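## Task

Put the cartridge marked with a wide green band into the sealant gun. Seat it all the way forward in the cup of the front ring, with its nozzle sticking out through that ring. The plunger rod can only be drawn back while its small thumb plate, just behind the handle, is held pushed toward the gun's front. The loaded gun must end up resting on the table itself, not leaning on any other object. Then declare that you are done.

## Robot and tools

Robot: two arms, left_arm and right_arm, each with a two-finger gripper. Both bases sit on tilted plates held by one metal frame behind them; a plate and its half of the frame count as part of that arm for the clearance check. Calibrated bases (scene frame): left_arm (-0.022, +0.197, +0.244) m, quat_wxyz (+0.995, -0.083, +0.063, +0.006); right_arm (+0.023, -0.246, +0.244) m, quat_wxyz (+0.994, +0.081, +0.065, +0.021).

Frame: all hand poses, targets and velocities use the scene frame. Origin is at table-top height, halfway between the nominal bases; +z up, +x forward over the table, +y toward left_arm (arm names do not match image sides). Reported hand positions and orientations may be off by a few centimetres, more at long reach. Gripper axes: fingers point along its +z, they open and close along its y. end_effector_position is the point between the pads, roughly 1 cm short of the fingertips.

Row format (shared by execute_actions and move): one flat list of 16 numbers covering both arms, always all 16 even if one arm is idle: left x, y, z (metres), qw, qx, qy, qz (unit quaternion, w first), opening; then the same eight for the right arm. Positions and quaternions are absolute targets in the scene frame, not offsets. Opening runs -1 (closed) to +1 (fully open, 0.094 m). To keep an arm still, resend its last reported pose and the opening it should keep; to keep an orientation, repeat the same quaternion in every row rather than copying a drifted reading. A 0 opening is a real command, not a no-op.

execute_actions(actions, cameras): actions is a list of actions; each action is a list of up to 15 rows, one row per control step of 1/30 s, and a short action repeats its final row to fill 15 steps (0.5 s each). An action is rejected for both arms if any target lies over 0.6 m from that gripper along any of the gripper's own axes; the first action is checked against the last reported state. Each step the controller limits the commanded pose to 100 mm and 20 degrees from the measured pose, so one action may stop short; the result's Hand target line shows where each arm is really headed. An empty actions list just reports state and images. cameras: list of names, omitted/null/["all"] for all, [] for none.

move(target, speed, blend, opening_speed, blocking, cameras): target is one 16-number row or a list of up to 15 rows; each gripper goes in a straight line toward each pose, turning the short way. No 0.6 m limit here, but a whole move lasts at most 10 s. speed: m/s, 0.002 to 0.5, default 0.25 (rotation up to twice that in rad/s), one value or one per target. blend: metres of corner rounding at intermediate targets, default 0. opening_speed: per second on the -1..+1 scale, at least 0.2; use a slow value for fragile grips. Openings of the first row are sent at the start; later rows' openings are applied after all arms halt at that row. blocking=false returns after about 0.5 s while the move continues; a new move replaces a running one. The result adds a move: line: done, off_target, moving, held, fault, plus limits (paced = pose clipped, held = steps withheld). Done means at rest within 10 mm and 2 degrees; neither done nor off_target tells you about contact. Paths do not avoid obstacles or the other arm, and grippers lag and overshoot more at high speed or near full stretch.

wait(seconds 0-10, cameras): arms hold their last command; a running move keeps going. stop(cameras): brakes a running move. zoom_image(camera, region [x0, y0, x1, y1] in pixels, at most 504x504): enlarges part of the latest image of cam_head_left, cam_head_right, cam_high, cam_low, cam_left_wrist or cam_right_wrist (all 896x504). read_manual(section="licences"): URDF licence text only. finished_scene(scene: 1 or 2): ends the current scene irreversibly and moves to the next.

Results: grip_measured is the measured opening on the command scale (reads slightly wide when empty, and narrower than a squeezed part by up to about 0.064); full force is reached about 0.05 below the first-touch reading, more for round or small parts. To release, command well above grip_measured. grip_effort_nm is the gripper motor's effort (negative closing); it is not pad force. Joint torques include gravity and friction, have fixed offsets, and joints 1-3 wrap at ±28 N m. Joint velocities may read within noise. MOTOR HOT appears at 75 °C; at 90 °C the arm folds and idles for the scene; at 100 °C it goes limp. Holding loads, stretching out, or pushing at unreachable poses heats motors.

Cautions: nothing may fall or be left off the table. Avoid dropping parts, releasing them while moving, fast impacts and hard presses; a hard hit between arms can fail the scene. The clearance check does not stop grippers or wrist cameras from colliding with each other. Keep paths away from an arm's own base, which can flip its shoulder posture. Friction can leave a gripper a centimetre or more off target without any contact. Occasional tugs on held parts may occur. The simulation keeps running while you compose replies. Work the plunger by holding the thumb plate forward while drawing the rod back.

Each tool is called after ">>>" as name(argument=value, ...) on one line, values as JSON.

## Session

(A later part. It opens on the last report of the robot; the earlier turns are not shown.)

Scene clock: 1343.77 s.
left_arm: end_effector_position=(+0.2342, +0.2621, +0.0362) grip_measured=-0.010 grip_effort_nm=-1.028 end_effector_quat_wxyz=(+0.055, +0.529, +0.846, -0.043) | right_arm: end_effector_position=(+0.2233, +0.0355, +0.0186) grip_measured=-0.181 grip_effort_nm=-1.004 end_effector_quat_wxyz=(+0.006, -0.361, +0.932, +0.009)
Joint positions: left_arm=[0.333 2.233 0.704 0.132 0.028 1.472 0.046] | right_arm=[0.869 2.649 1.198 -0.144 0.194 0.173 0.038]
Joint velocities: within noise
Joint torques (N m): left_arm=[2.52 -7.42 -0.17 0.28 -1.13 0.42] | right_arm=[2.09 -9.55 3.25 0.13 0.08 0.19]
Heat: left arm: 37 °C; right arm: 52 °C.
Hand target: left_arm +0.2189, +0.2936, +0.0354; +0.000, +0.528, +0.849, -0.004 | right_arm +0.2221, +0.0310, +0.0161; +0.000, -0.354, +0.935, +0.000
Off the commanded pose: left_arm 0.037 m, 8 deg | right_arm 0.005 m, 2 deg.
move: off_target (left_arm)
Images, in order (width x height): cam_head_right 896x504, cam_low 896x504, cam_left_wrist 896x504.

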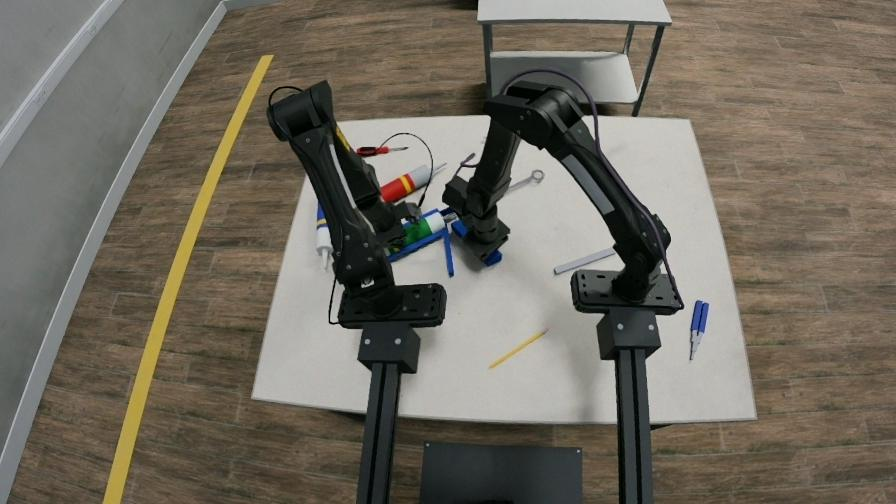

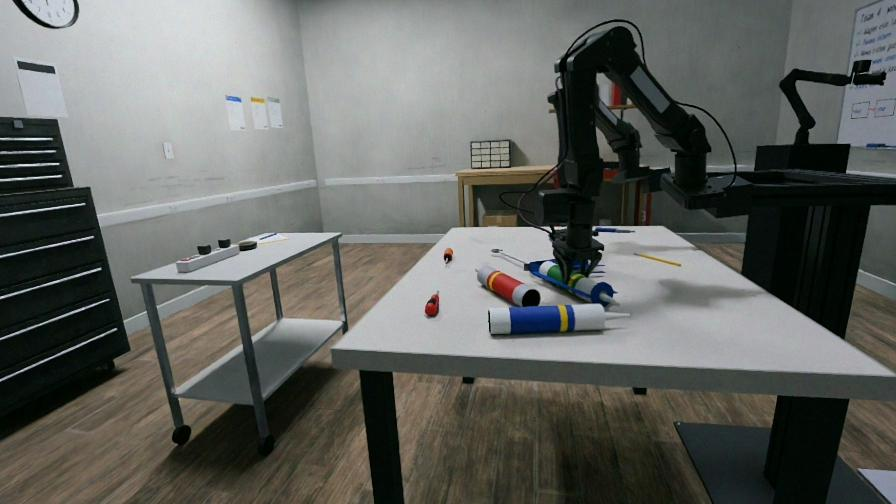

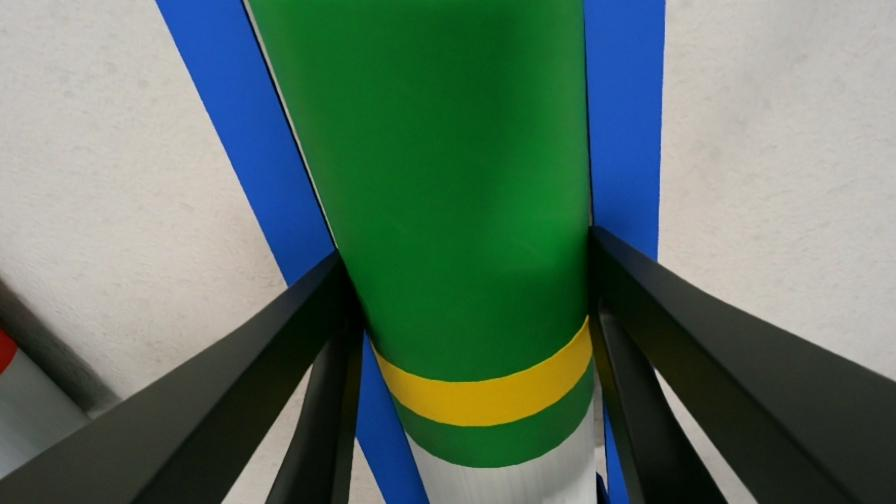

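>>> move(target=[[0.2342,0.2610,0.036,0,-0.5281,-0.8491,0,-0.05,0.222,0.031,0.016,0,-0.3540,0.9352,0,-0.3],[0.2345,0.2615,0.038,0,-0.5281,-0.8491,0,0.35,0.222,0.031,0.016,0,-0.3540,0.9352,0,-0.3],[0.2345,0.2600,0.130,0,-0.5281,-0.8491,0,0.35,0.222,0.031,0.016,0,-0.3540,0.9352,0,-0.3]], speed=[0.05,0.05,0.1], opening_speed=0.5)

>>> zoom_image(camera="cam_left_wrist", region=[300, 60, 620, 400])

>>> zoom_image(camera="cam_low", region=[480, 250, 640, 350])

>>> zoom_image(camera="cam_high", region=[450, 380, 600, 504])

Scene clock: 1356.90 s.
left_arm: end_effector_position=(+0.2322, +0.2618, +0.1216) grip_measured=+0.347 grip_effort_nm=0.149 end_effector_quat_wxyz=(-0.004, +0.528, +0.849, -0.004) | right_arm: end_effector_position=(+0.2234, +0.0356, +0.0186) grip_measured=-0.181 grip_effort_nm=-1.009 end_effector_quat_wxyz=(+0.006, -0.361, +0.932, +0.009)
Joint positions: left_arm=[0.196 1.856 0.67 -0.238 -0.135 1.329 0.063] | right_arm=[0.869 2.649 1.198 -0.144 0.194 0.173 0.038]
Joint velocities: within noise
Joint torques (N m): left_arm=[-2.45 -8.4 3.03 0.03 -0.02 -0.1] | right_arm=[2.18 -9.48 3.32 0.11 0.1 0.19]
Heat: left arm: 38 °C; right arm: 52 °C.
Hand target: left_arm +0.2345, +0.2600, +0.1295; +0.000, +0.528, +0.849, +0.000 | right_arm +0.2220, +0.0309, +0.0161; +0.000, -0.354, +0.935, +0.000
Off the commanded pose: left_arm 0.009 m, 1 deg | right_arm 0.005 m, 2 deg.
move: done

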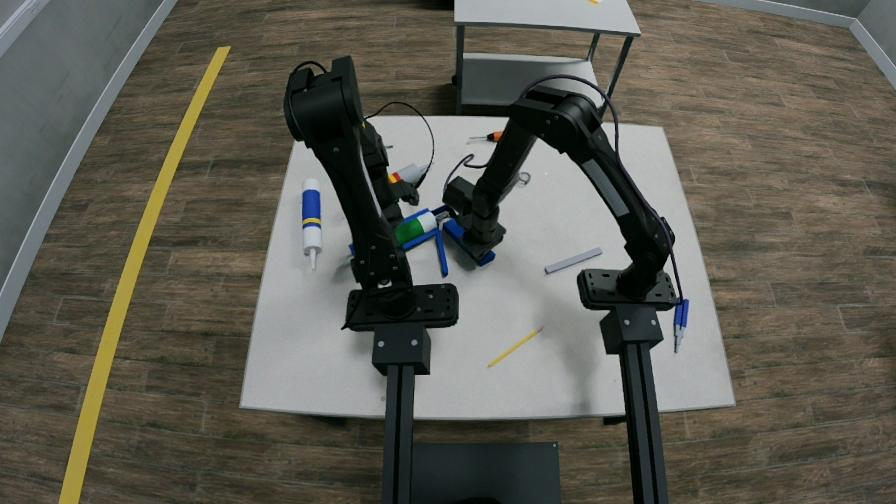

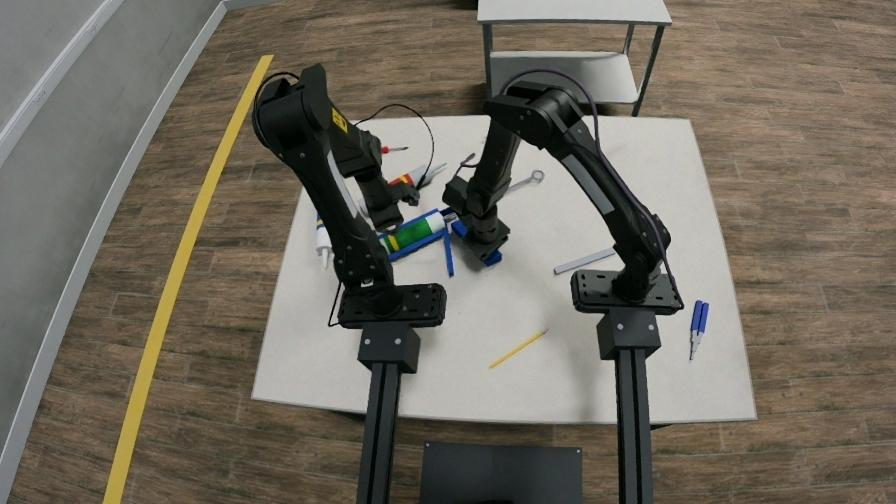

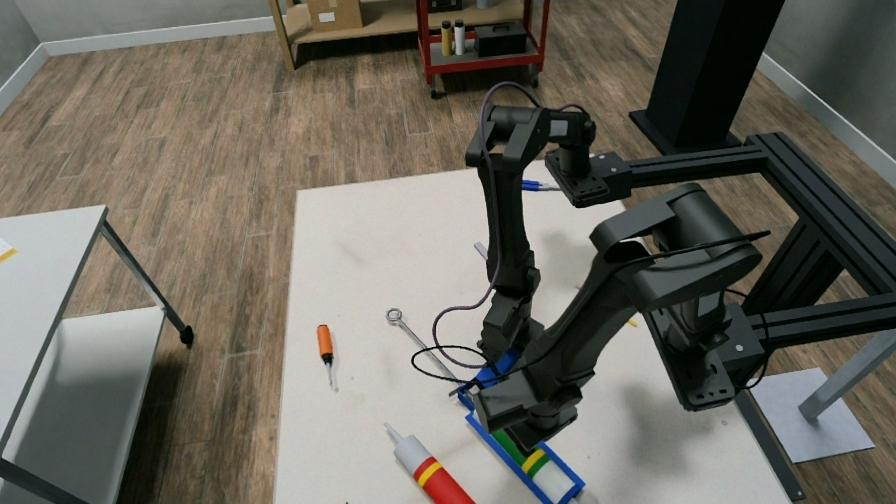

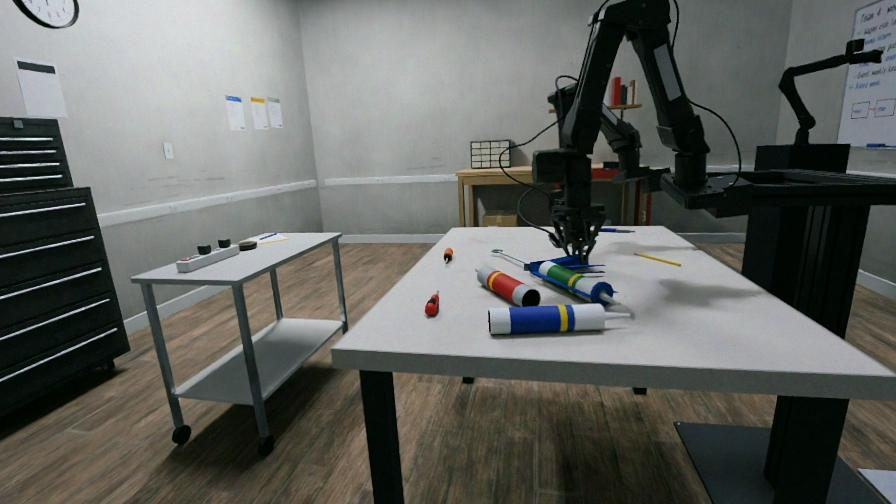

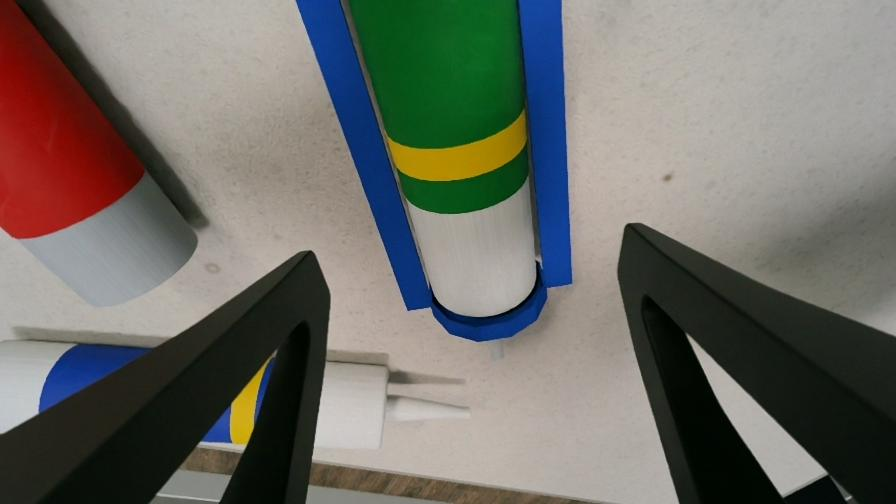

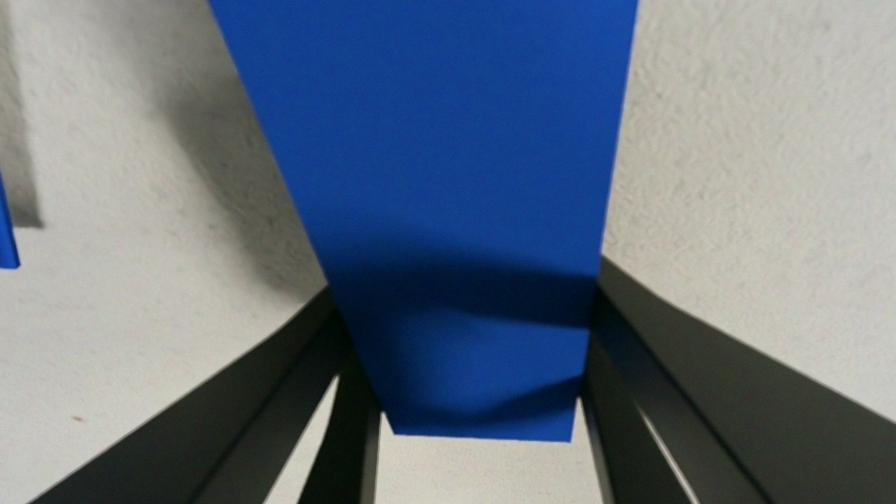

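Scaled by 1.482 from the camera's 896x504 image, which has a finer 1280x720 frame.

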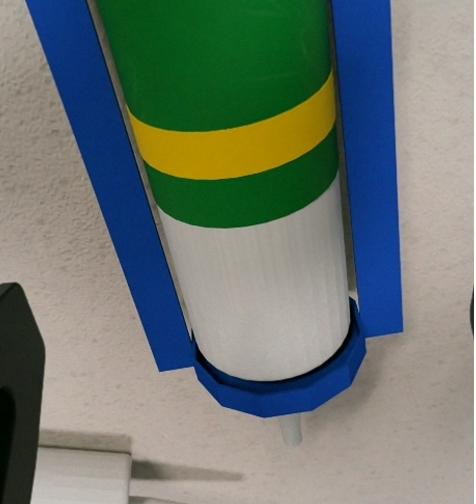

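Scaled by 3.150 from the camera's 896x504 image, which has a finer 1280x720 frame.

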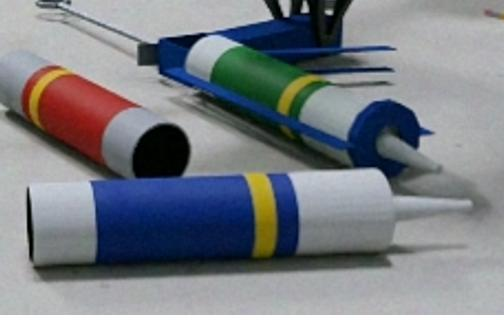

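Scaled by 3.360 from the camera's 896x504 image, which has a finer 1280x720 frame.

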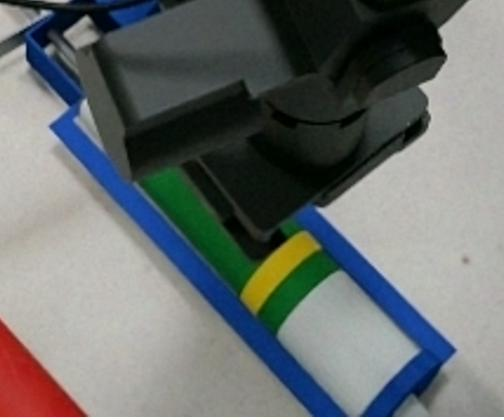

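>>> move(target=[[0.2245,0.2824,0.075,0,-0.5281,-0.8491,0,0.35,0.222,0.031,0.016,0,-0.3540,0.9352,0,-0.3],[0.2245,0.2824,0.040,0,-0.5281,-0.8491,0,0.35,0.222,0.031,0.016,0,-0.3540,0.9352,0,-0.3]], speed=[0.1,0.05], cameras=["cam_low","cam_left_wrist"])

>>> zoom_image(camera="cam_low", region=[540, 245, 620, 315])

Scene clock: 1378.57 s.
left_arm: end_effector_position=(+0.2226, +0.2823, +0.0450) grip_measured=+0.347 grip_effort_nm=0.149 end_effector_quat_wxyz=(-0.005, +0.526, +0.850, +0.002) | right_arm: end_effector_position=(+0.2234, +0.0357, +0.0186) grip_measured=-0.181 grip_effort_nm=-1.004 end_effector_quat_wxyz=(+0.006, -0.361, +0.932, +0.009)
Joint positions: left_arm=[0.313 2.184 0.678 0.105 -0.128 1.443 0.063] | right_arm=[0.869 2.649 1.198 -0.143 0.194 0.173 0.038]
Joint velocities: within noise
Joint torques (N m): left_arm=[-0.51 -4.93 2.03 0.41 0.09 0.12] | right_arm=[2.19 -9.46 3.28 0.11 0.1 0.19]
Heat: left arm: 38 °C; right arm: 51 °C.
Hand target: left_arm +0.2245, +0.2824, +0.0402; +0.000, +0.528, +0.849, +0.000 | right_arm +0.2221, +0.0310, +0.0161; +0.000, -0.354, +0.935, +0.000
Off the commanded pose: left_arm 0.005 m, 1 deg | right_arm 0.006 m, 2 deg.
move: done
Images, in order (width x height): cam_low 896x504, cam_left_wrist 896x504.

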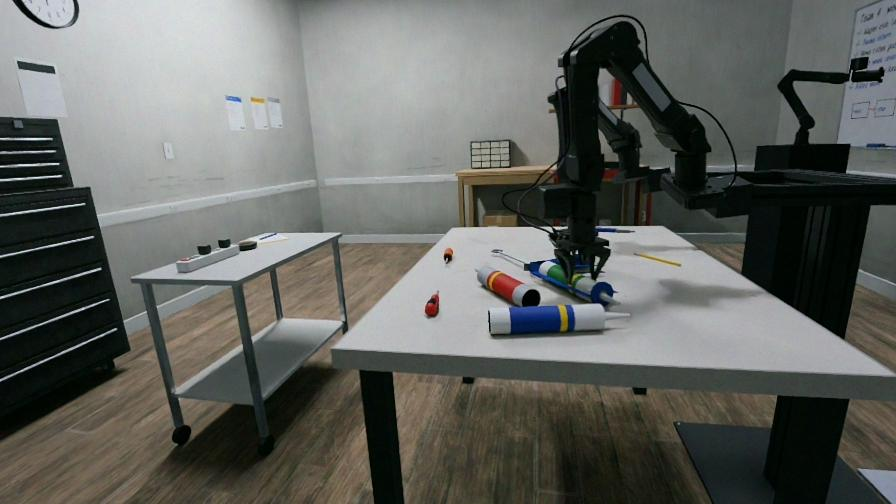

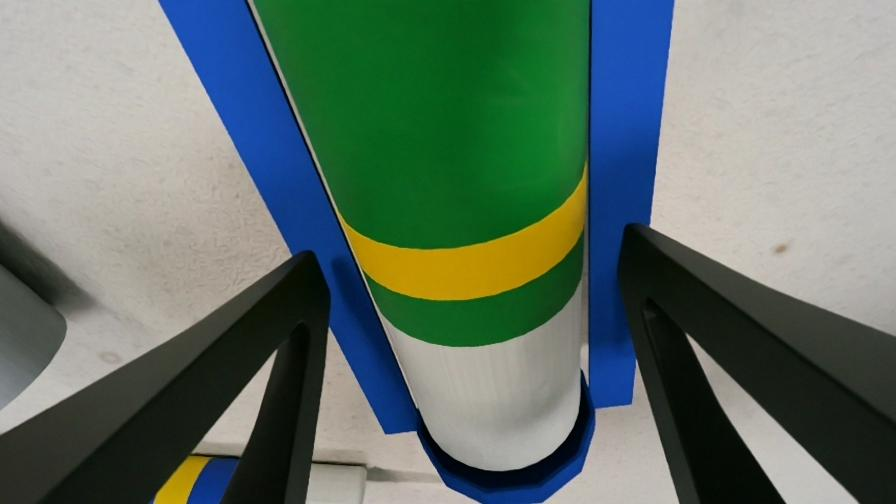

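Scaled by 6.300 from the camera's 896x504 image, which has a finer 1280x720 frame.

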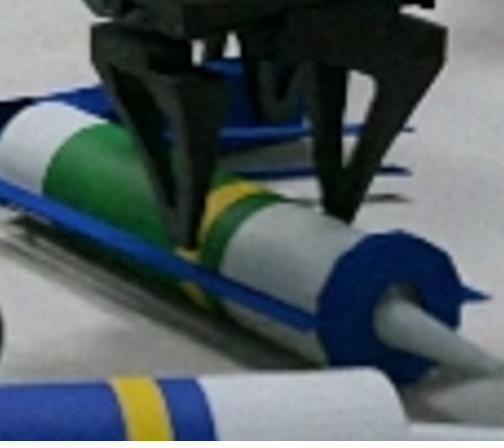

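>>> zoom_image(camera="cam_left_wrist", region=[380, 340, 640, 504])

Scaled by 1.938 from the camera's 896x504 image, which has a finer 1280x720 frame.

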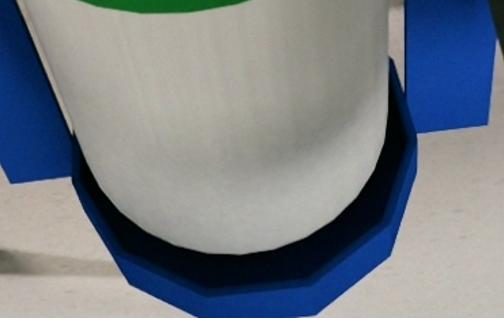

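>>> move(target=[[0.2245,0.2824,0.032,0,-0.5281,-0.8491,0,0.35,0.222,0.031,0.016,0,-0.3540,0.9352,0,-0.3],[0.2245,0.2824,0.030,0,-0.5281,-0.8491,0,-0.1,0.222,0.031,0.016,0,-0.3540,0.9352,0,-0.3]], speed=[0.05,0.05], opening_speed=0.4, cameras=["cam_left_wrist"])

>>> move(target=[0.2245,0.2824,0.044,-0.0148,-0.5281,-0.8490,0.0092,-0.1,0.222,0.031,0.016,0,-0.3540,0.9352,0,-0.3], speed=0.04, cameras=["cam_left_wrist","cam_low"])

>>> zoom_image(camera="cam_low", region=[530, 245, 610, 315])

Scene clock: 1386.73 s.
left_arm: end_effector_position=(+0.2247, +0.2819, +0.0372) grip_measured=-0.007 grip_effort_nm=-0.999 end_effector_quat_wxyz=(-0.002, +0.527, +0.850, +0.002) | right_arm: end_effector_position=(+0.2236, +0.0355, +0.0186) grip_measured=-0.181 grip_effort_nm=-1.009 end_effector_quat_wxyz=(+0.006, -0.362, +0.932, +0.008)
Joint positions: left_arm=[0.316 2.221 0.691 0.133 -0.123 1.447 0.047] | right_arm=[0.869 2.649 1.198 -0.143 0.196 0.171 0.038]
Joint velocities: within noise
Joint torques (N m): left_arm=[-0.27 -4.21 2.09 0.46 0.06 0.15] | right_arm=[2.14 -9.55 3.3 0.11 0.09 0.21]
Heat: left arm: 37 °C; right arm: 51 °C.
Hand target: left_arm +0.2244, +0.2824, +0.0303; +0.000, +0.528, +0.849, +0.000 | right_arm +0.2221, +0.0310, +0.0161; +0.000, -0.354, +0.935, +0.000
Off the commanded pose: left_arm 0.007 m, 0 deg | right_arm 0.005 m, 2 deg.
move: done
Images, in order (width x height): cam_left_wrist 896x504.

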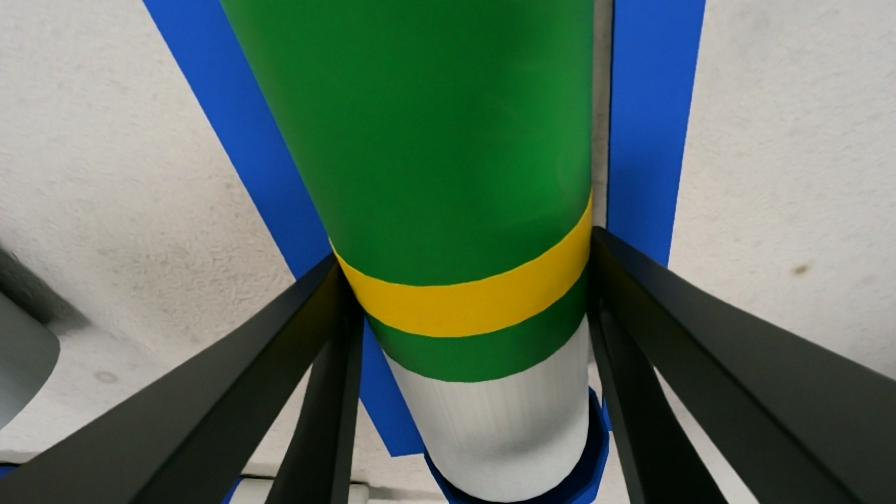

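Scene clock: 1387.53 s.
left_arm: end_effector_position=(+0.2238, +0.2818, +0.0374) grip_measured=-0.010 grip_effort_nm=-1.033 end_effector_quat_wxyz=(+0.007, +0.525, +0.851, -0.007) | right_arm: end_effector_position=(+0.2236, +0.0355, +0.0186) grip_measured=-0.181 grip_effort_nm=-1.004 end_effector_quat_wxyz=(+0.006, -0.362, +0.932, +0.008)
Joint positions: left_arm=[0.334 2.218 0.689 0.13 -0.094 1.46 0.047] | right_arm=[0.869 2.649 1.198 -0.143 0.196 0.17 0.038]
Joint velocities: within noise
Joint torques (N m): left_arm=[-0.34 -8.92 0.06 0.13 0.13 0.2] | right_arm=[2.13 -9.55 3.3 0.11 0.09 0.19]
Heat: left arm: 37 °C; right arm: 51 °C.
Hand target: left_arm +0.2245, +0.2824, +0.0437; +0.015, +0.528, +0.849, -0.009 | right_arm +0.2221, +0.0310, +0.0161; +0.000, -0.354, +0.935, +0.000
Off the commanded pose: left_arm 0.007 m, 1 deg | right_arm 0.005 m, 2 deg.
move: done
Images, in order (width x height): cam_low 896x504, cam_left_wrist 896x504.

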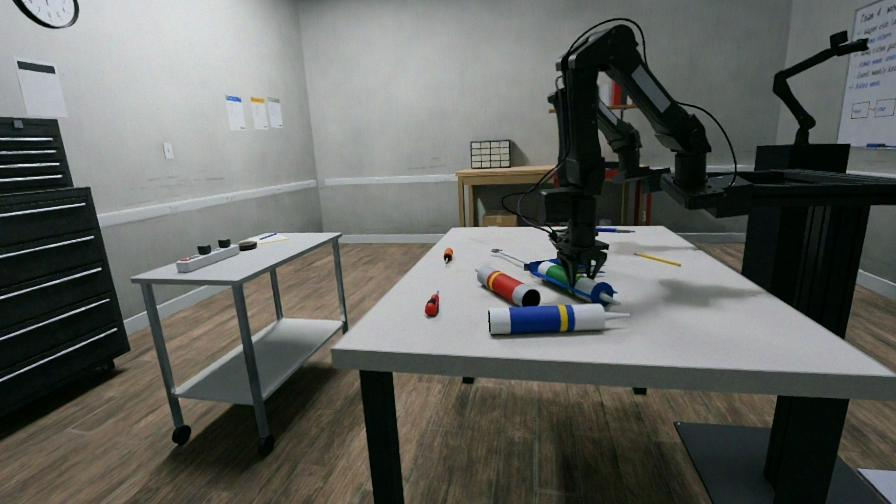

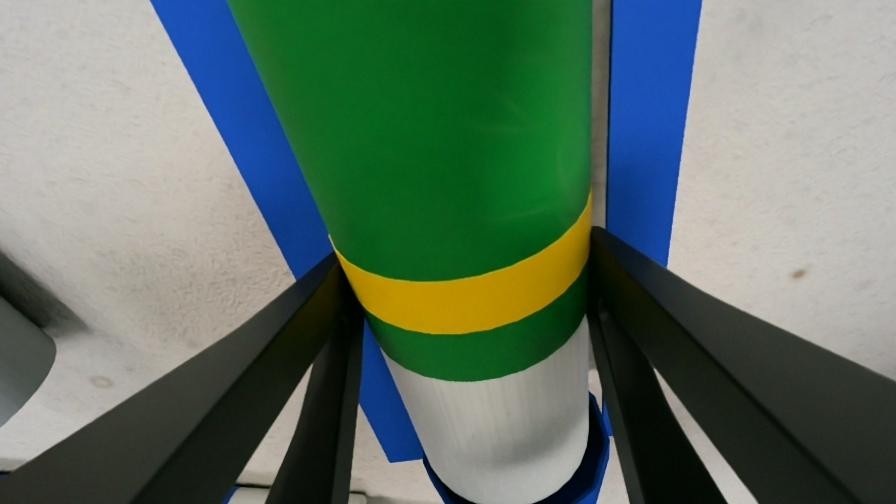

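Scaled by 6.300 from the camera's 896x504 image, which has a finer 1280x720 frame.

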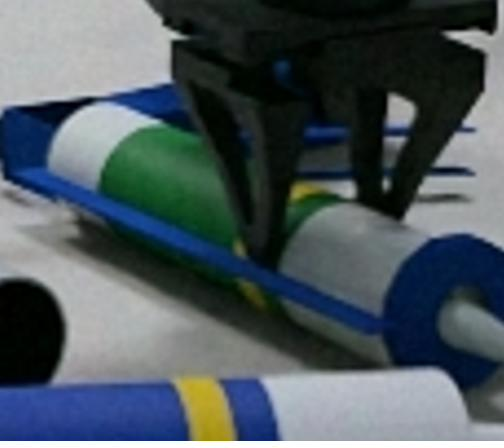

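>>> move(target=[0.2240,0.2826,0.052,-0.0148,-0.5281,-0.8490,0.0092,-0.15,0.222,0.031,0.016,0,-0.3540,0.9352,0,-0.3], speed=0.04, cameras=["cam_left_wrist","cam_low"])

>>> zoom_image(camera="cam_low", region=[530, 245, 610, 315])

Scene clock: 1393.13 s.
left_arm: end_effector_position=(+0.2215, +0.2807, +0.0407) grip_measured=-0.011 grip_effort_nm=-1.023 end_effector_quat_wxyz=(+0.008, +0.527, +0.850, -0.008) | right_arm: end_effector_position=(+0.2234, +0.0357, +0.0186) grip_measured=-0.181 grip_effort_nm=-1.009 end_effector_quat_wxyz=(+0.006, -0.361, +0.932, +0.009)
Joint positions: left_arm=[0.334 2.201 0.675 0.127 -0.091 1.464 0.046] | right_arm=[0.869 2.649 1.198 -0.143 0.194 0.173 0.038]
Joint velocities: within noise
Joint torques (N m): left_arm=[-0.34 -10.43 0.38 -0.04 0.13 0.18] | right_arm=[2.14 -9.65 3.38 0.1 0.13 0.17]
Heat: left arm: 38 °C; right arm: 51 °C.
Hand target: left_arm +0.2239, +0.2826, +0.0512; +0.015, +0.528, +0.849, -0.009 | right_arm +0.2221, +0.0310, +0.0161; +0.000, -0.354, +0.935, +0.000
Off the commanded pose: left_arm 0.012 m, 1 deg | right_arm 0.006 m, 2 deg.
move: off_target (left_arm)
Images, in order (width x height): cam_low 896x504, cam_left_wrist 896x504.

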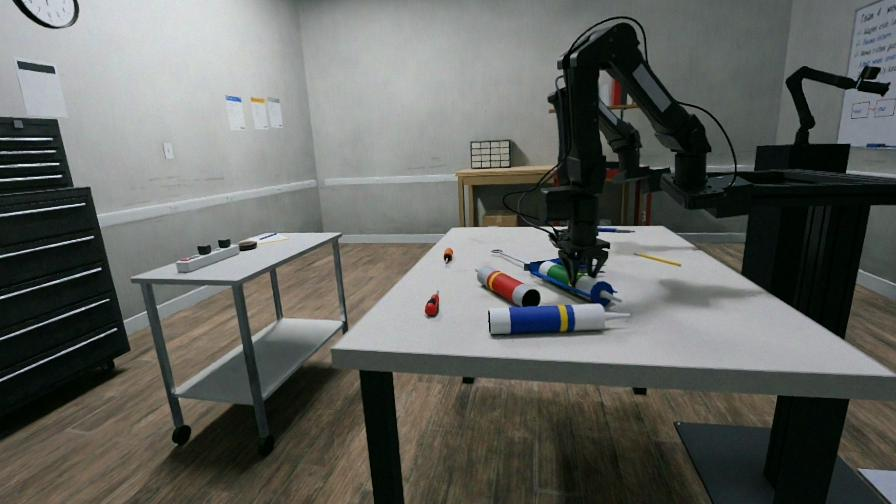

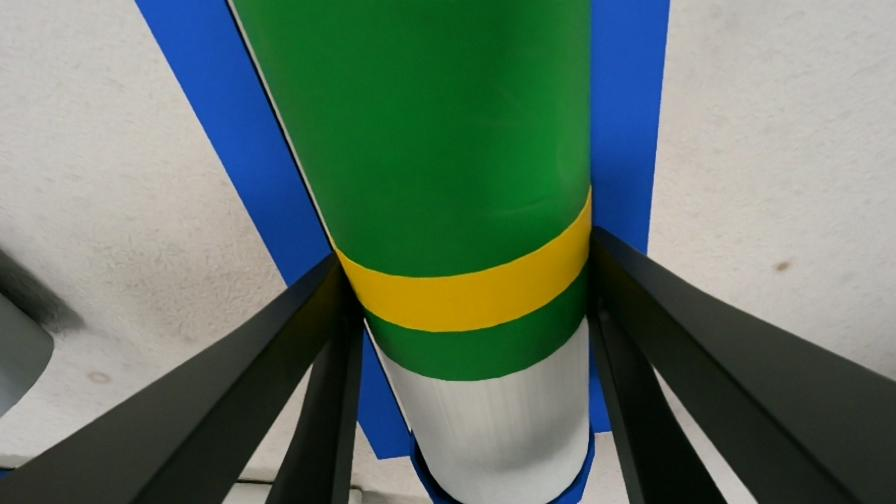

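Scaled by 6.300 from the camera's 896x504 image, which has a finer 1280x720 frame.

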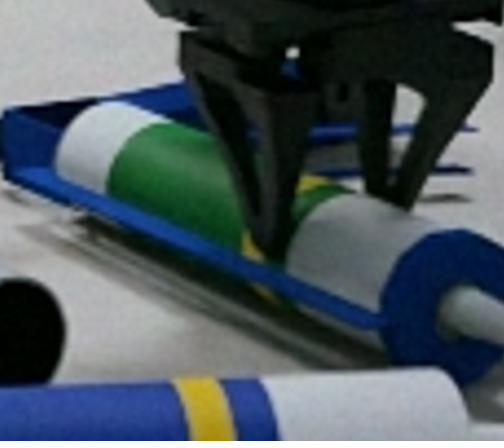

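>>> move(target=[0.2195,0.2960,0.052,-0.0148,-0.5281,-0.8490,0.0092,-0.15,0.222,0.031,0.016,0,-0.3540,0.9352,0,-0.3], speed=0.04, cameras=["cam_left_wrist","cam_low"])

>>> zoom_image(camera="cam_low", region=[530, 245, 610, 315])

Scene clock: 1397.10 s.
left_arm: end_effector_position=(+0.2182, +0.2877, +0.0408) grip_measured=-0.012 grip_effort_nm=-1.023 end_effector_quat_wxyz=(+0.017, +0.526, +0.850, -0.017) | right_arm: end_effector_position=(+0.2226, +0.0363, +0.0187) grip_measured=-0.181 grip_effort_nm=-1.009 end_effector_quat_wxyz=(+0.005, -0.360, +0.933, +0.012)
Joint positions: left_arm=[0.381 2.195 0.675 0.12 -0.057 1.51 0.046] | right_arm=[0.869 2.649 1.198 -0.143 0.189 0.174 0.038]
Joint velocities: within noise
Joint torques (N m): left_arm=[0.16 -10.48 0.38 0 -0.07 0.2] | right_arm=[2.11 -9.61 3.26 0.12 0.14 0.17]
Heat: left arm: 40 °C; right arm: 51 °C.
Hand target: left_arm +0.2194, +0.2957, +0.0511; +0.015, +0.528, +0.849, -0.009 | right_arm +0.2221, +0.0310, +0.0161; +0.000, -0.354, +0.935, +0.000
Off the commanded pose: left_arm 0.014 m, 1 deg | right_arm 0.006 m, 2 deg.
move: off_target (left_arm)
Images, in order (width x height): cam_low 896x504, cam_left_wrist 896x504.

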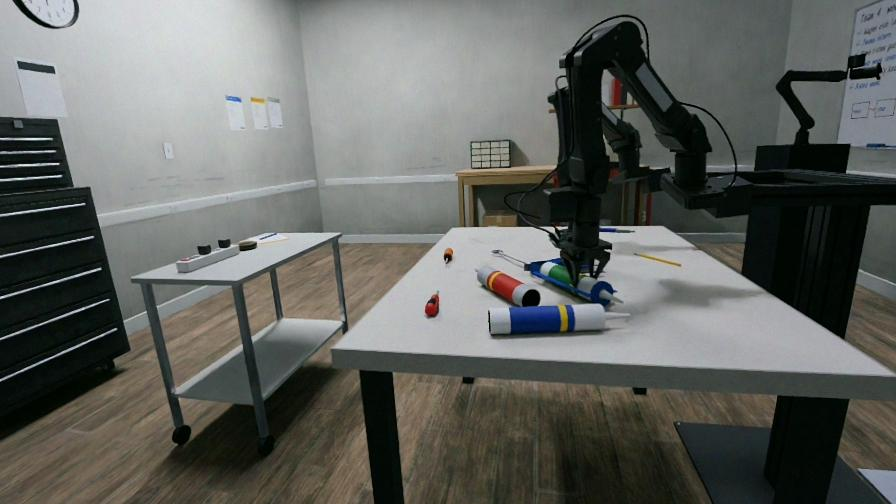

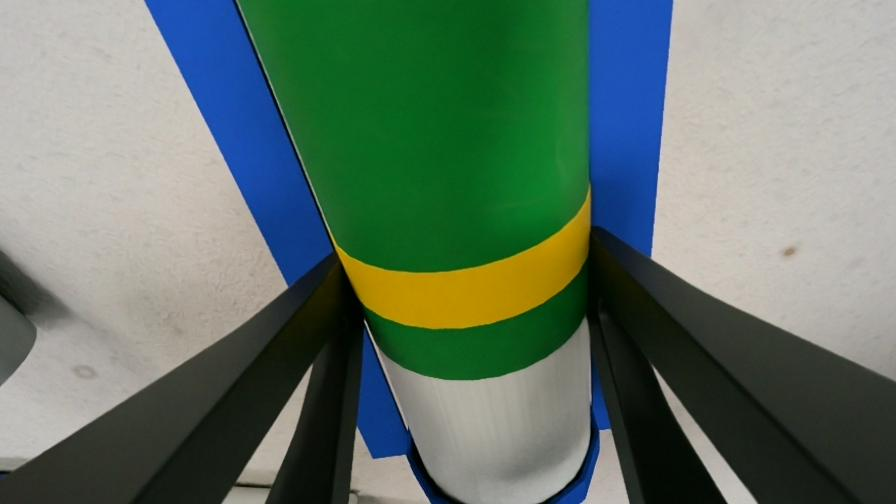

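Scaled by 6.300 from the camera's 896x504 image, which has a finer 1280x720 frame.

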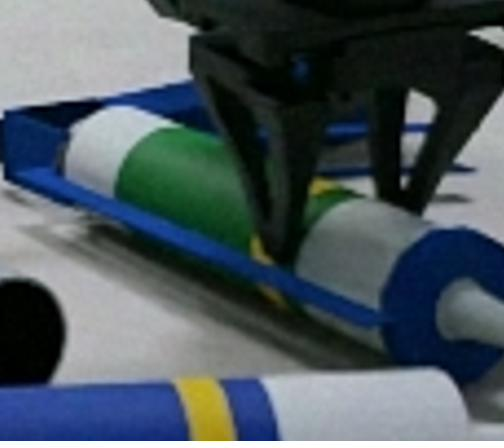

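>>> move(target=[0.2155,0.3045,0.051,-0.0148,-0.5281,-0.8490,0.0092,-0.15,0.222,0.031,0.016,0,-0.3540,0.9352,0,-0.3], speed=0.04, cameras=["cam_left_wrist","cam_low"])

>>> zoom_image(camera="cam_low", region=[530, 245, 610, 315])

Scene clock: 1400.07 s.
left_arm: end_effector_position=(+0.2169, +0.2898, +0.0404) grip_measured=-0.013 grip_effort_nm=-1.028 end_effector_quat_wxyz=(+0.029, +0.525, +0.850, -0.027) | right_arm: end_effector_position=(+0.2225, +0.0364, +0.0187) grip_measured=-0.181 grip_effort_nm=-1.004 end_effector_quat_wxyz=(+0.004, -0.360, +0.933, +0.012)
Joint positions: left_arm=[0.411 2.195 0.675 0.12 -0.022 1.538 0.046] | right_arm=[0.869 2.649 1.198 -0.143 0.187 0.175 0.038]
Joint velocities: within noise
Joint torques (N m): left_arm=[0.75 -10.33 0.32 0 -0.32 0.34] | right_arm=[2.13 -9.47 3.26 0.11 0.17 0.14]
Heat: left arm: 41 °C; right arm: 51 °C.
Hand target: left_arm +0.2155, +0.3040, +0.0501; +0.015, +0.528, +0.849, -0.009 | right_arm +0.2221, +0.0310, +0.0161; +0.000, -0.354, +0.935, +0.000
Off the commanded pose: left_arm 0.018 m, 3 deg | right_arm 0.006 m, 2 deg.
move: off_target (left_arm)
Images, in order (width x height): cam_low 896x504, cam_left_wrist 896x504.

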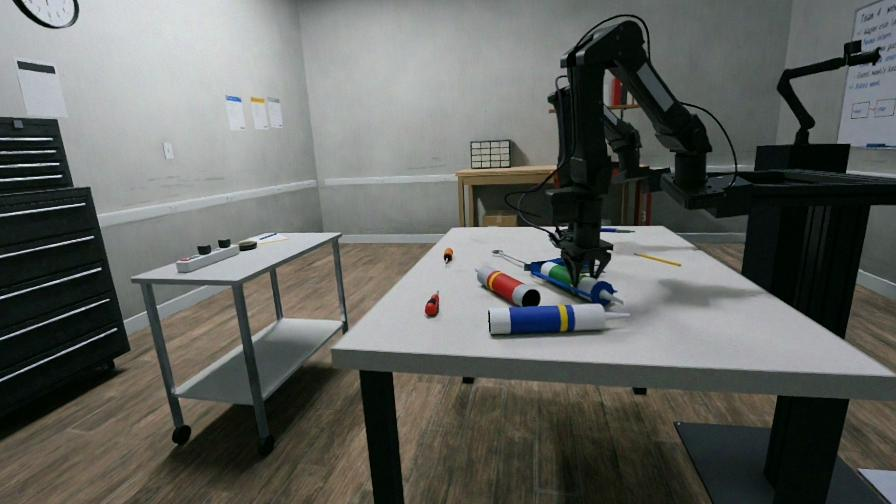

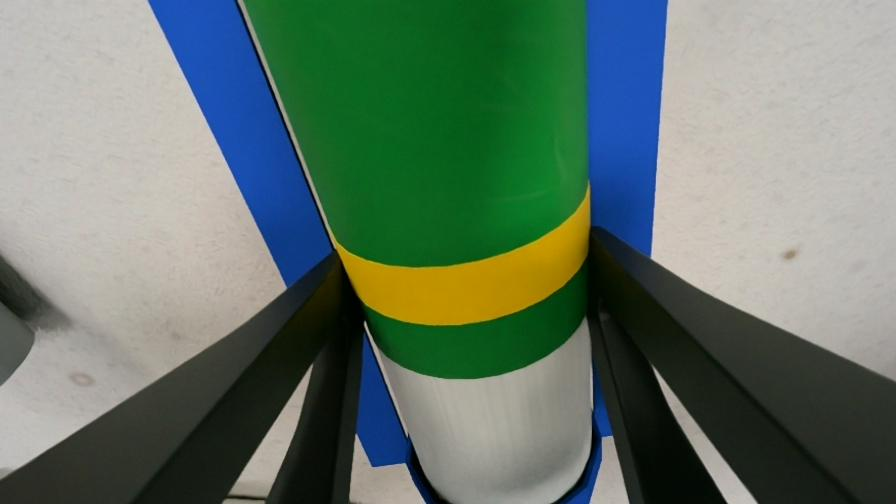

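Scaled by 6.300 from the camera's 896x504 image, which has a finer 1280x720 frame.

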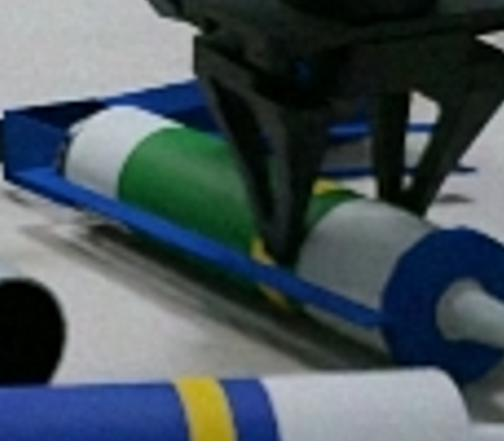

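>>> move(target=[[0.2180,0.2960,0.048,-0.0148,-0.5281,-0.8490,0.0092,-0.05,0.222,0.031,0.016,0,-0.3540,0.9352,0,-0.3],[0.2185,0.2930,0.040,0,-0.5281,-0.8491,0,0.02,0.222,0.031,0.016,0,-0.3540,0.9352,0,-0.3],[0.2185,0.2910,0.038,0,-0.5281,-0.8491,0,0.35,0.222,0.031,0.016,0,-0.3540,0.9352,0,-0.3],[0.2345,0.2600,0.130,0,-0.5281,-0.8491,0,0.35,0.222,0.031,0.016,0,-0.3540,0.9352,0,-0.3]], speed=[0.05,0.03,0.05,0.1], opening_speed=0.3)

>>> zoom_image(camera="cam_left_wrist", region=[300, 60, 620, 400])

>>> zoom_image(camera="cam_low", region=[510, 230, 620, 310])

>>> zoom_image(camera="cam_head_right", region=[370, 180, 470, 260])

Scene clock: 1410.23 s.
left_arm: end_effector_position=(+0.2261, +0.2596, +0.1204) grip_measured=+0.347 grip_effort_nm=0.144 end_effector_quat_wxyz=(-0.008, +0.529, +0.848, -0.009) | right_arm: end_effector_position=(+0.2225, +0.0364, +0.0187) grip_measured=-0.181 grip_effort_nm=-1.004 end_effector_quat_wxyz=(+0.004, -0.361, +0.933, +0.012)
Joint positions: left_arm=[0.194 1.855 0.656 -0.237 -0.135 1.329 0.063] | right_arm=[0.869 2.649 1.198 -0.143 0.187 0.174 0.038]
Joint velocities: within noise
Joint torques (N m): left_arm=[-2.18 -8.13 4.16 0.05 -0.05 -0.11] | right_arm=[2.11 -9.52 3.28 0.11 0.17 0.17]
Heat: left arm: 41 °C; right arm: 51 °C.
Hand target: left_arm +0.2345, +0.2600, +0.1296; +0.000, +0.528, +0.849, +0.000 | right_arm +0.2220, +0.0310, +0.0161; +0.000, -0.354, +0.935, +0.000
Off the commanded pose: left_arm 0.013 m, 1 deg | right_arm 0.006 m, 2 deg.
move: off_target (left_arm)

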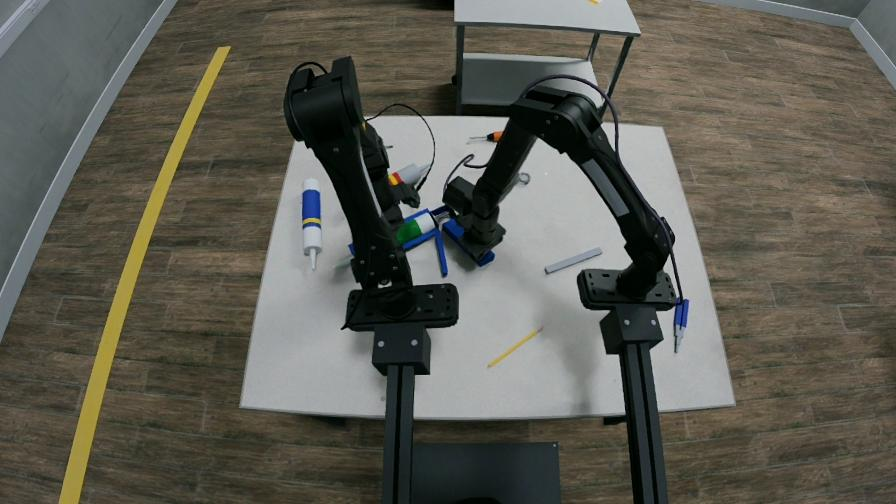

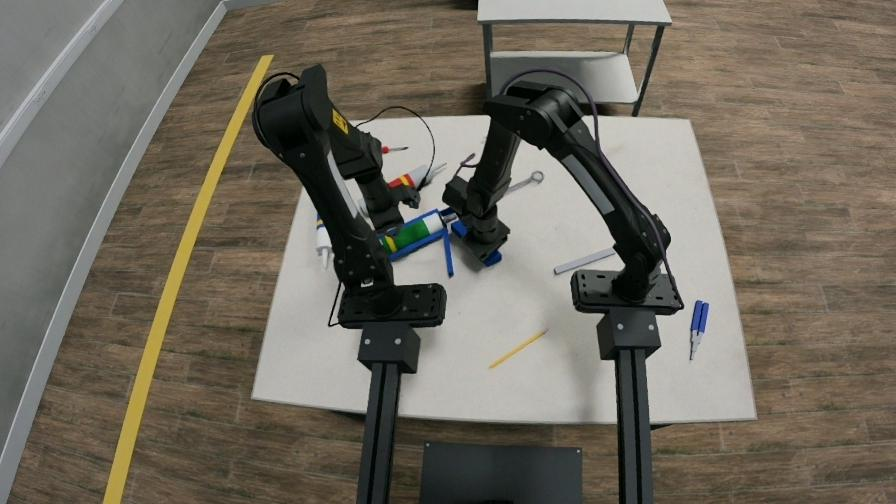

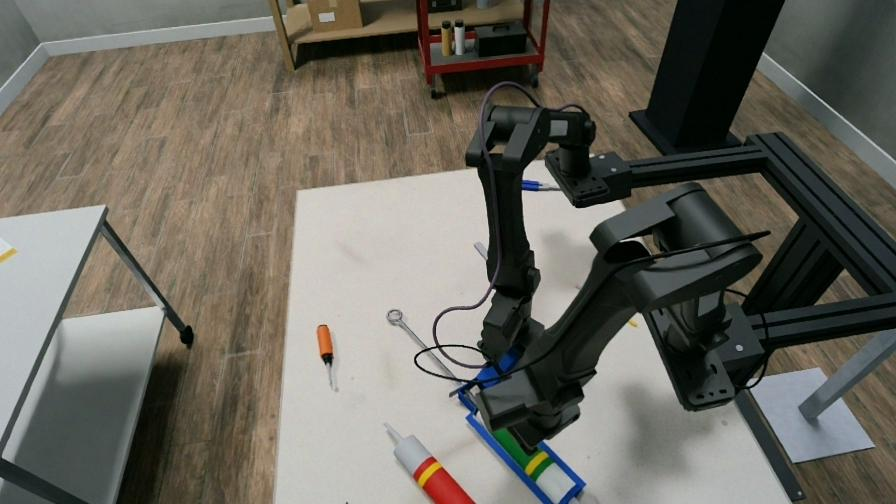

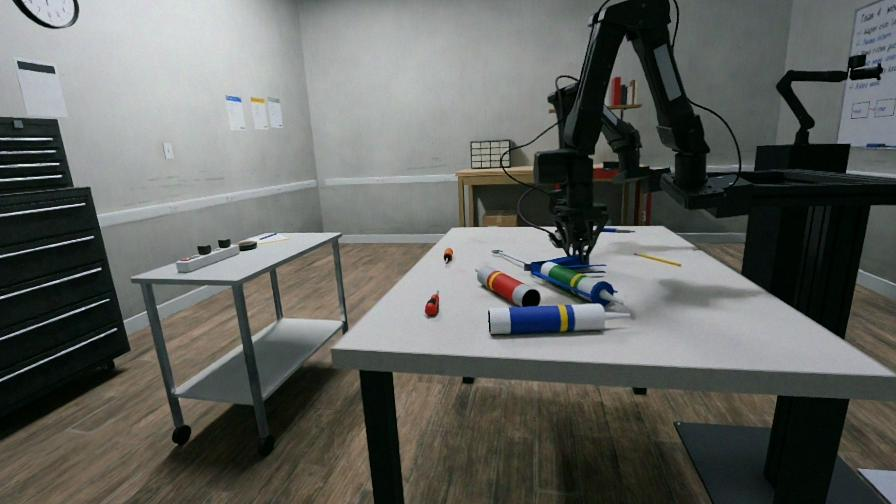

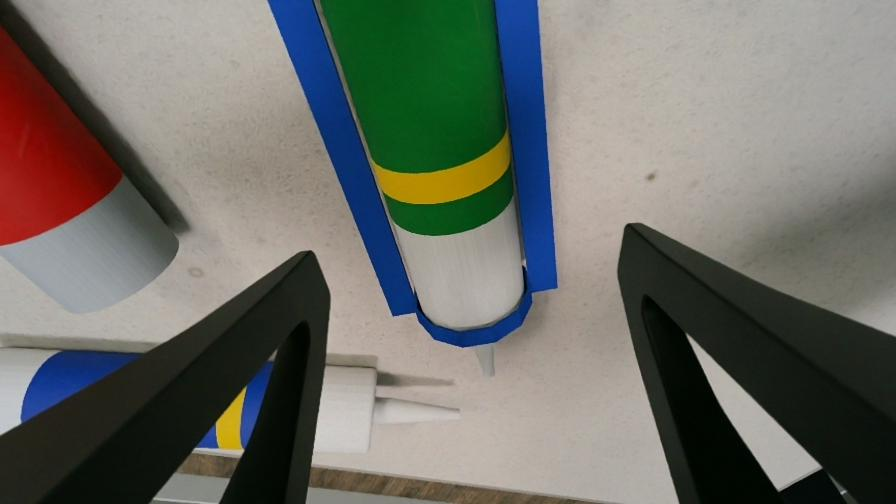

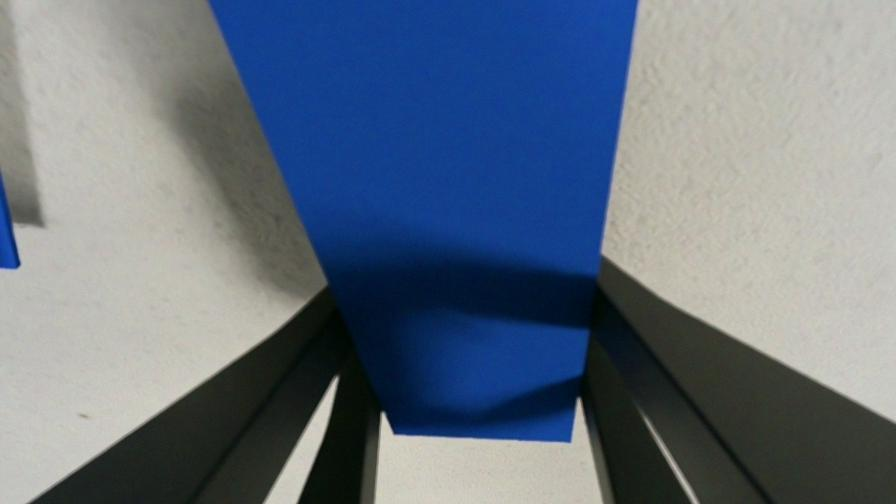

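Scaled by 1.482 from the camera's 896x504 image, which has a finer 1280x720 frame.

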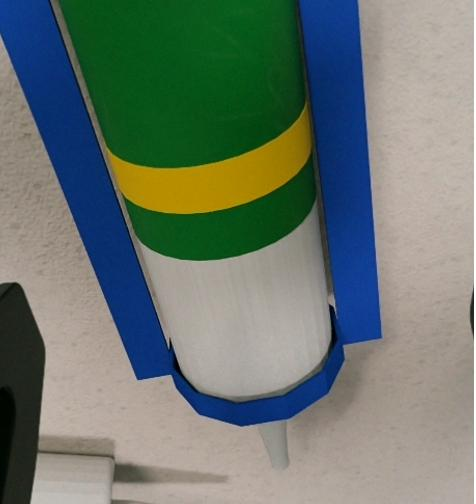

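Scaled by 4.582 from the camera's 896x504 image, which has a finer 1280x720 frame.

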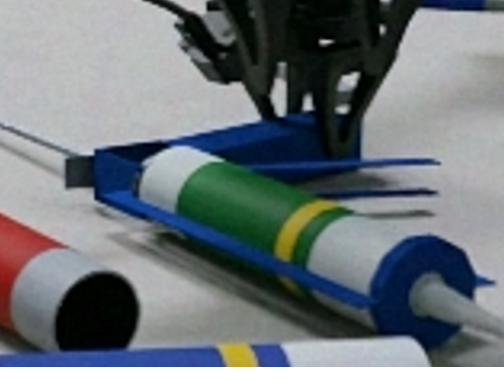

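Scaled by 5.040 from the camera's 896x504 image, which has a finer 1280x720 frame.

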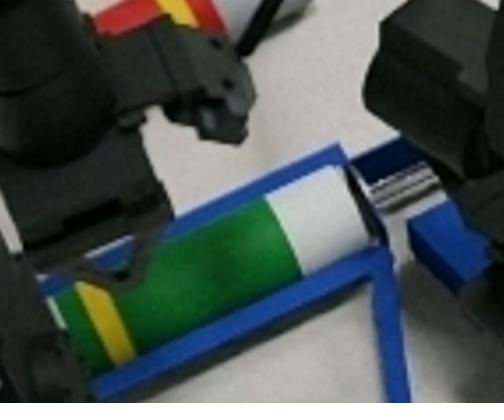

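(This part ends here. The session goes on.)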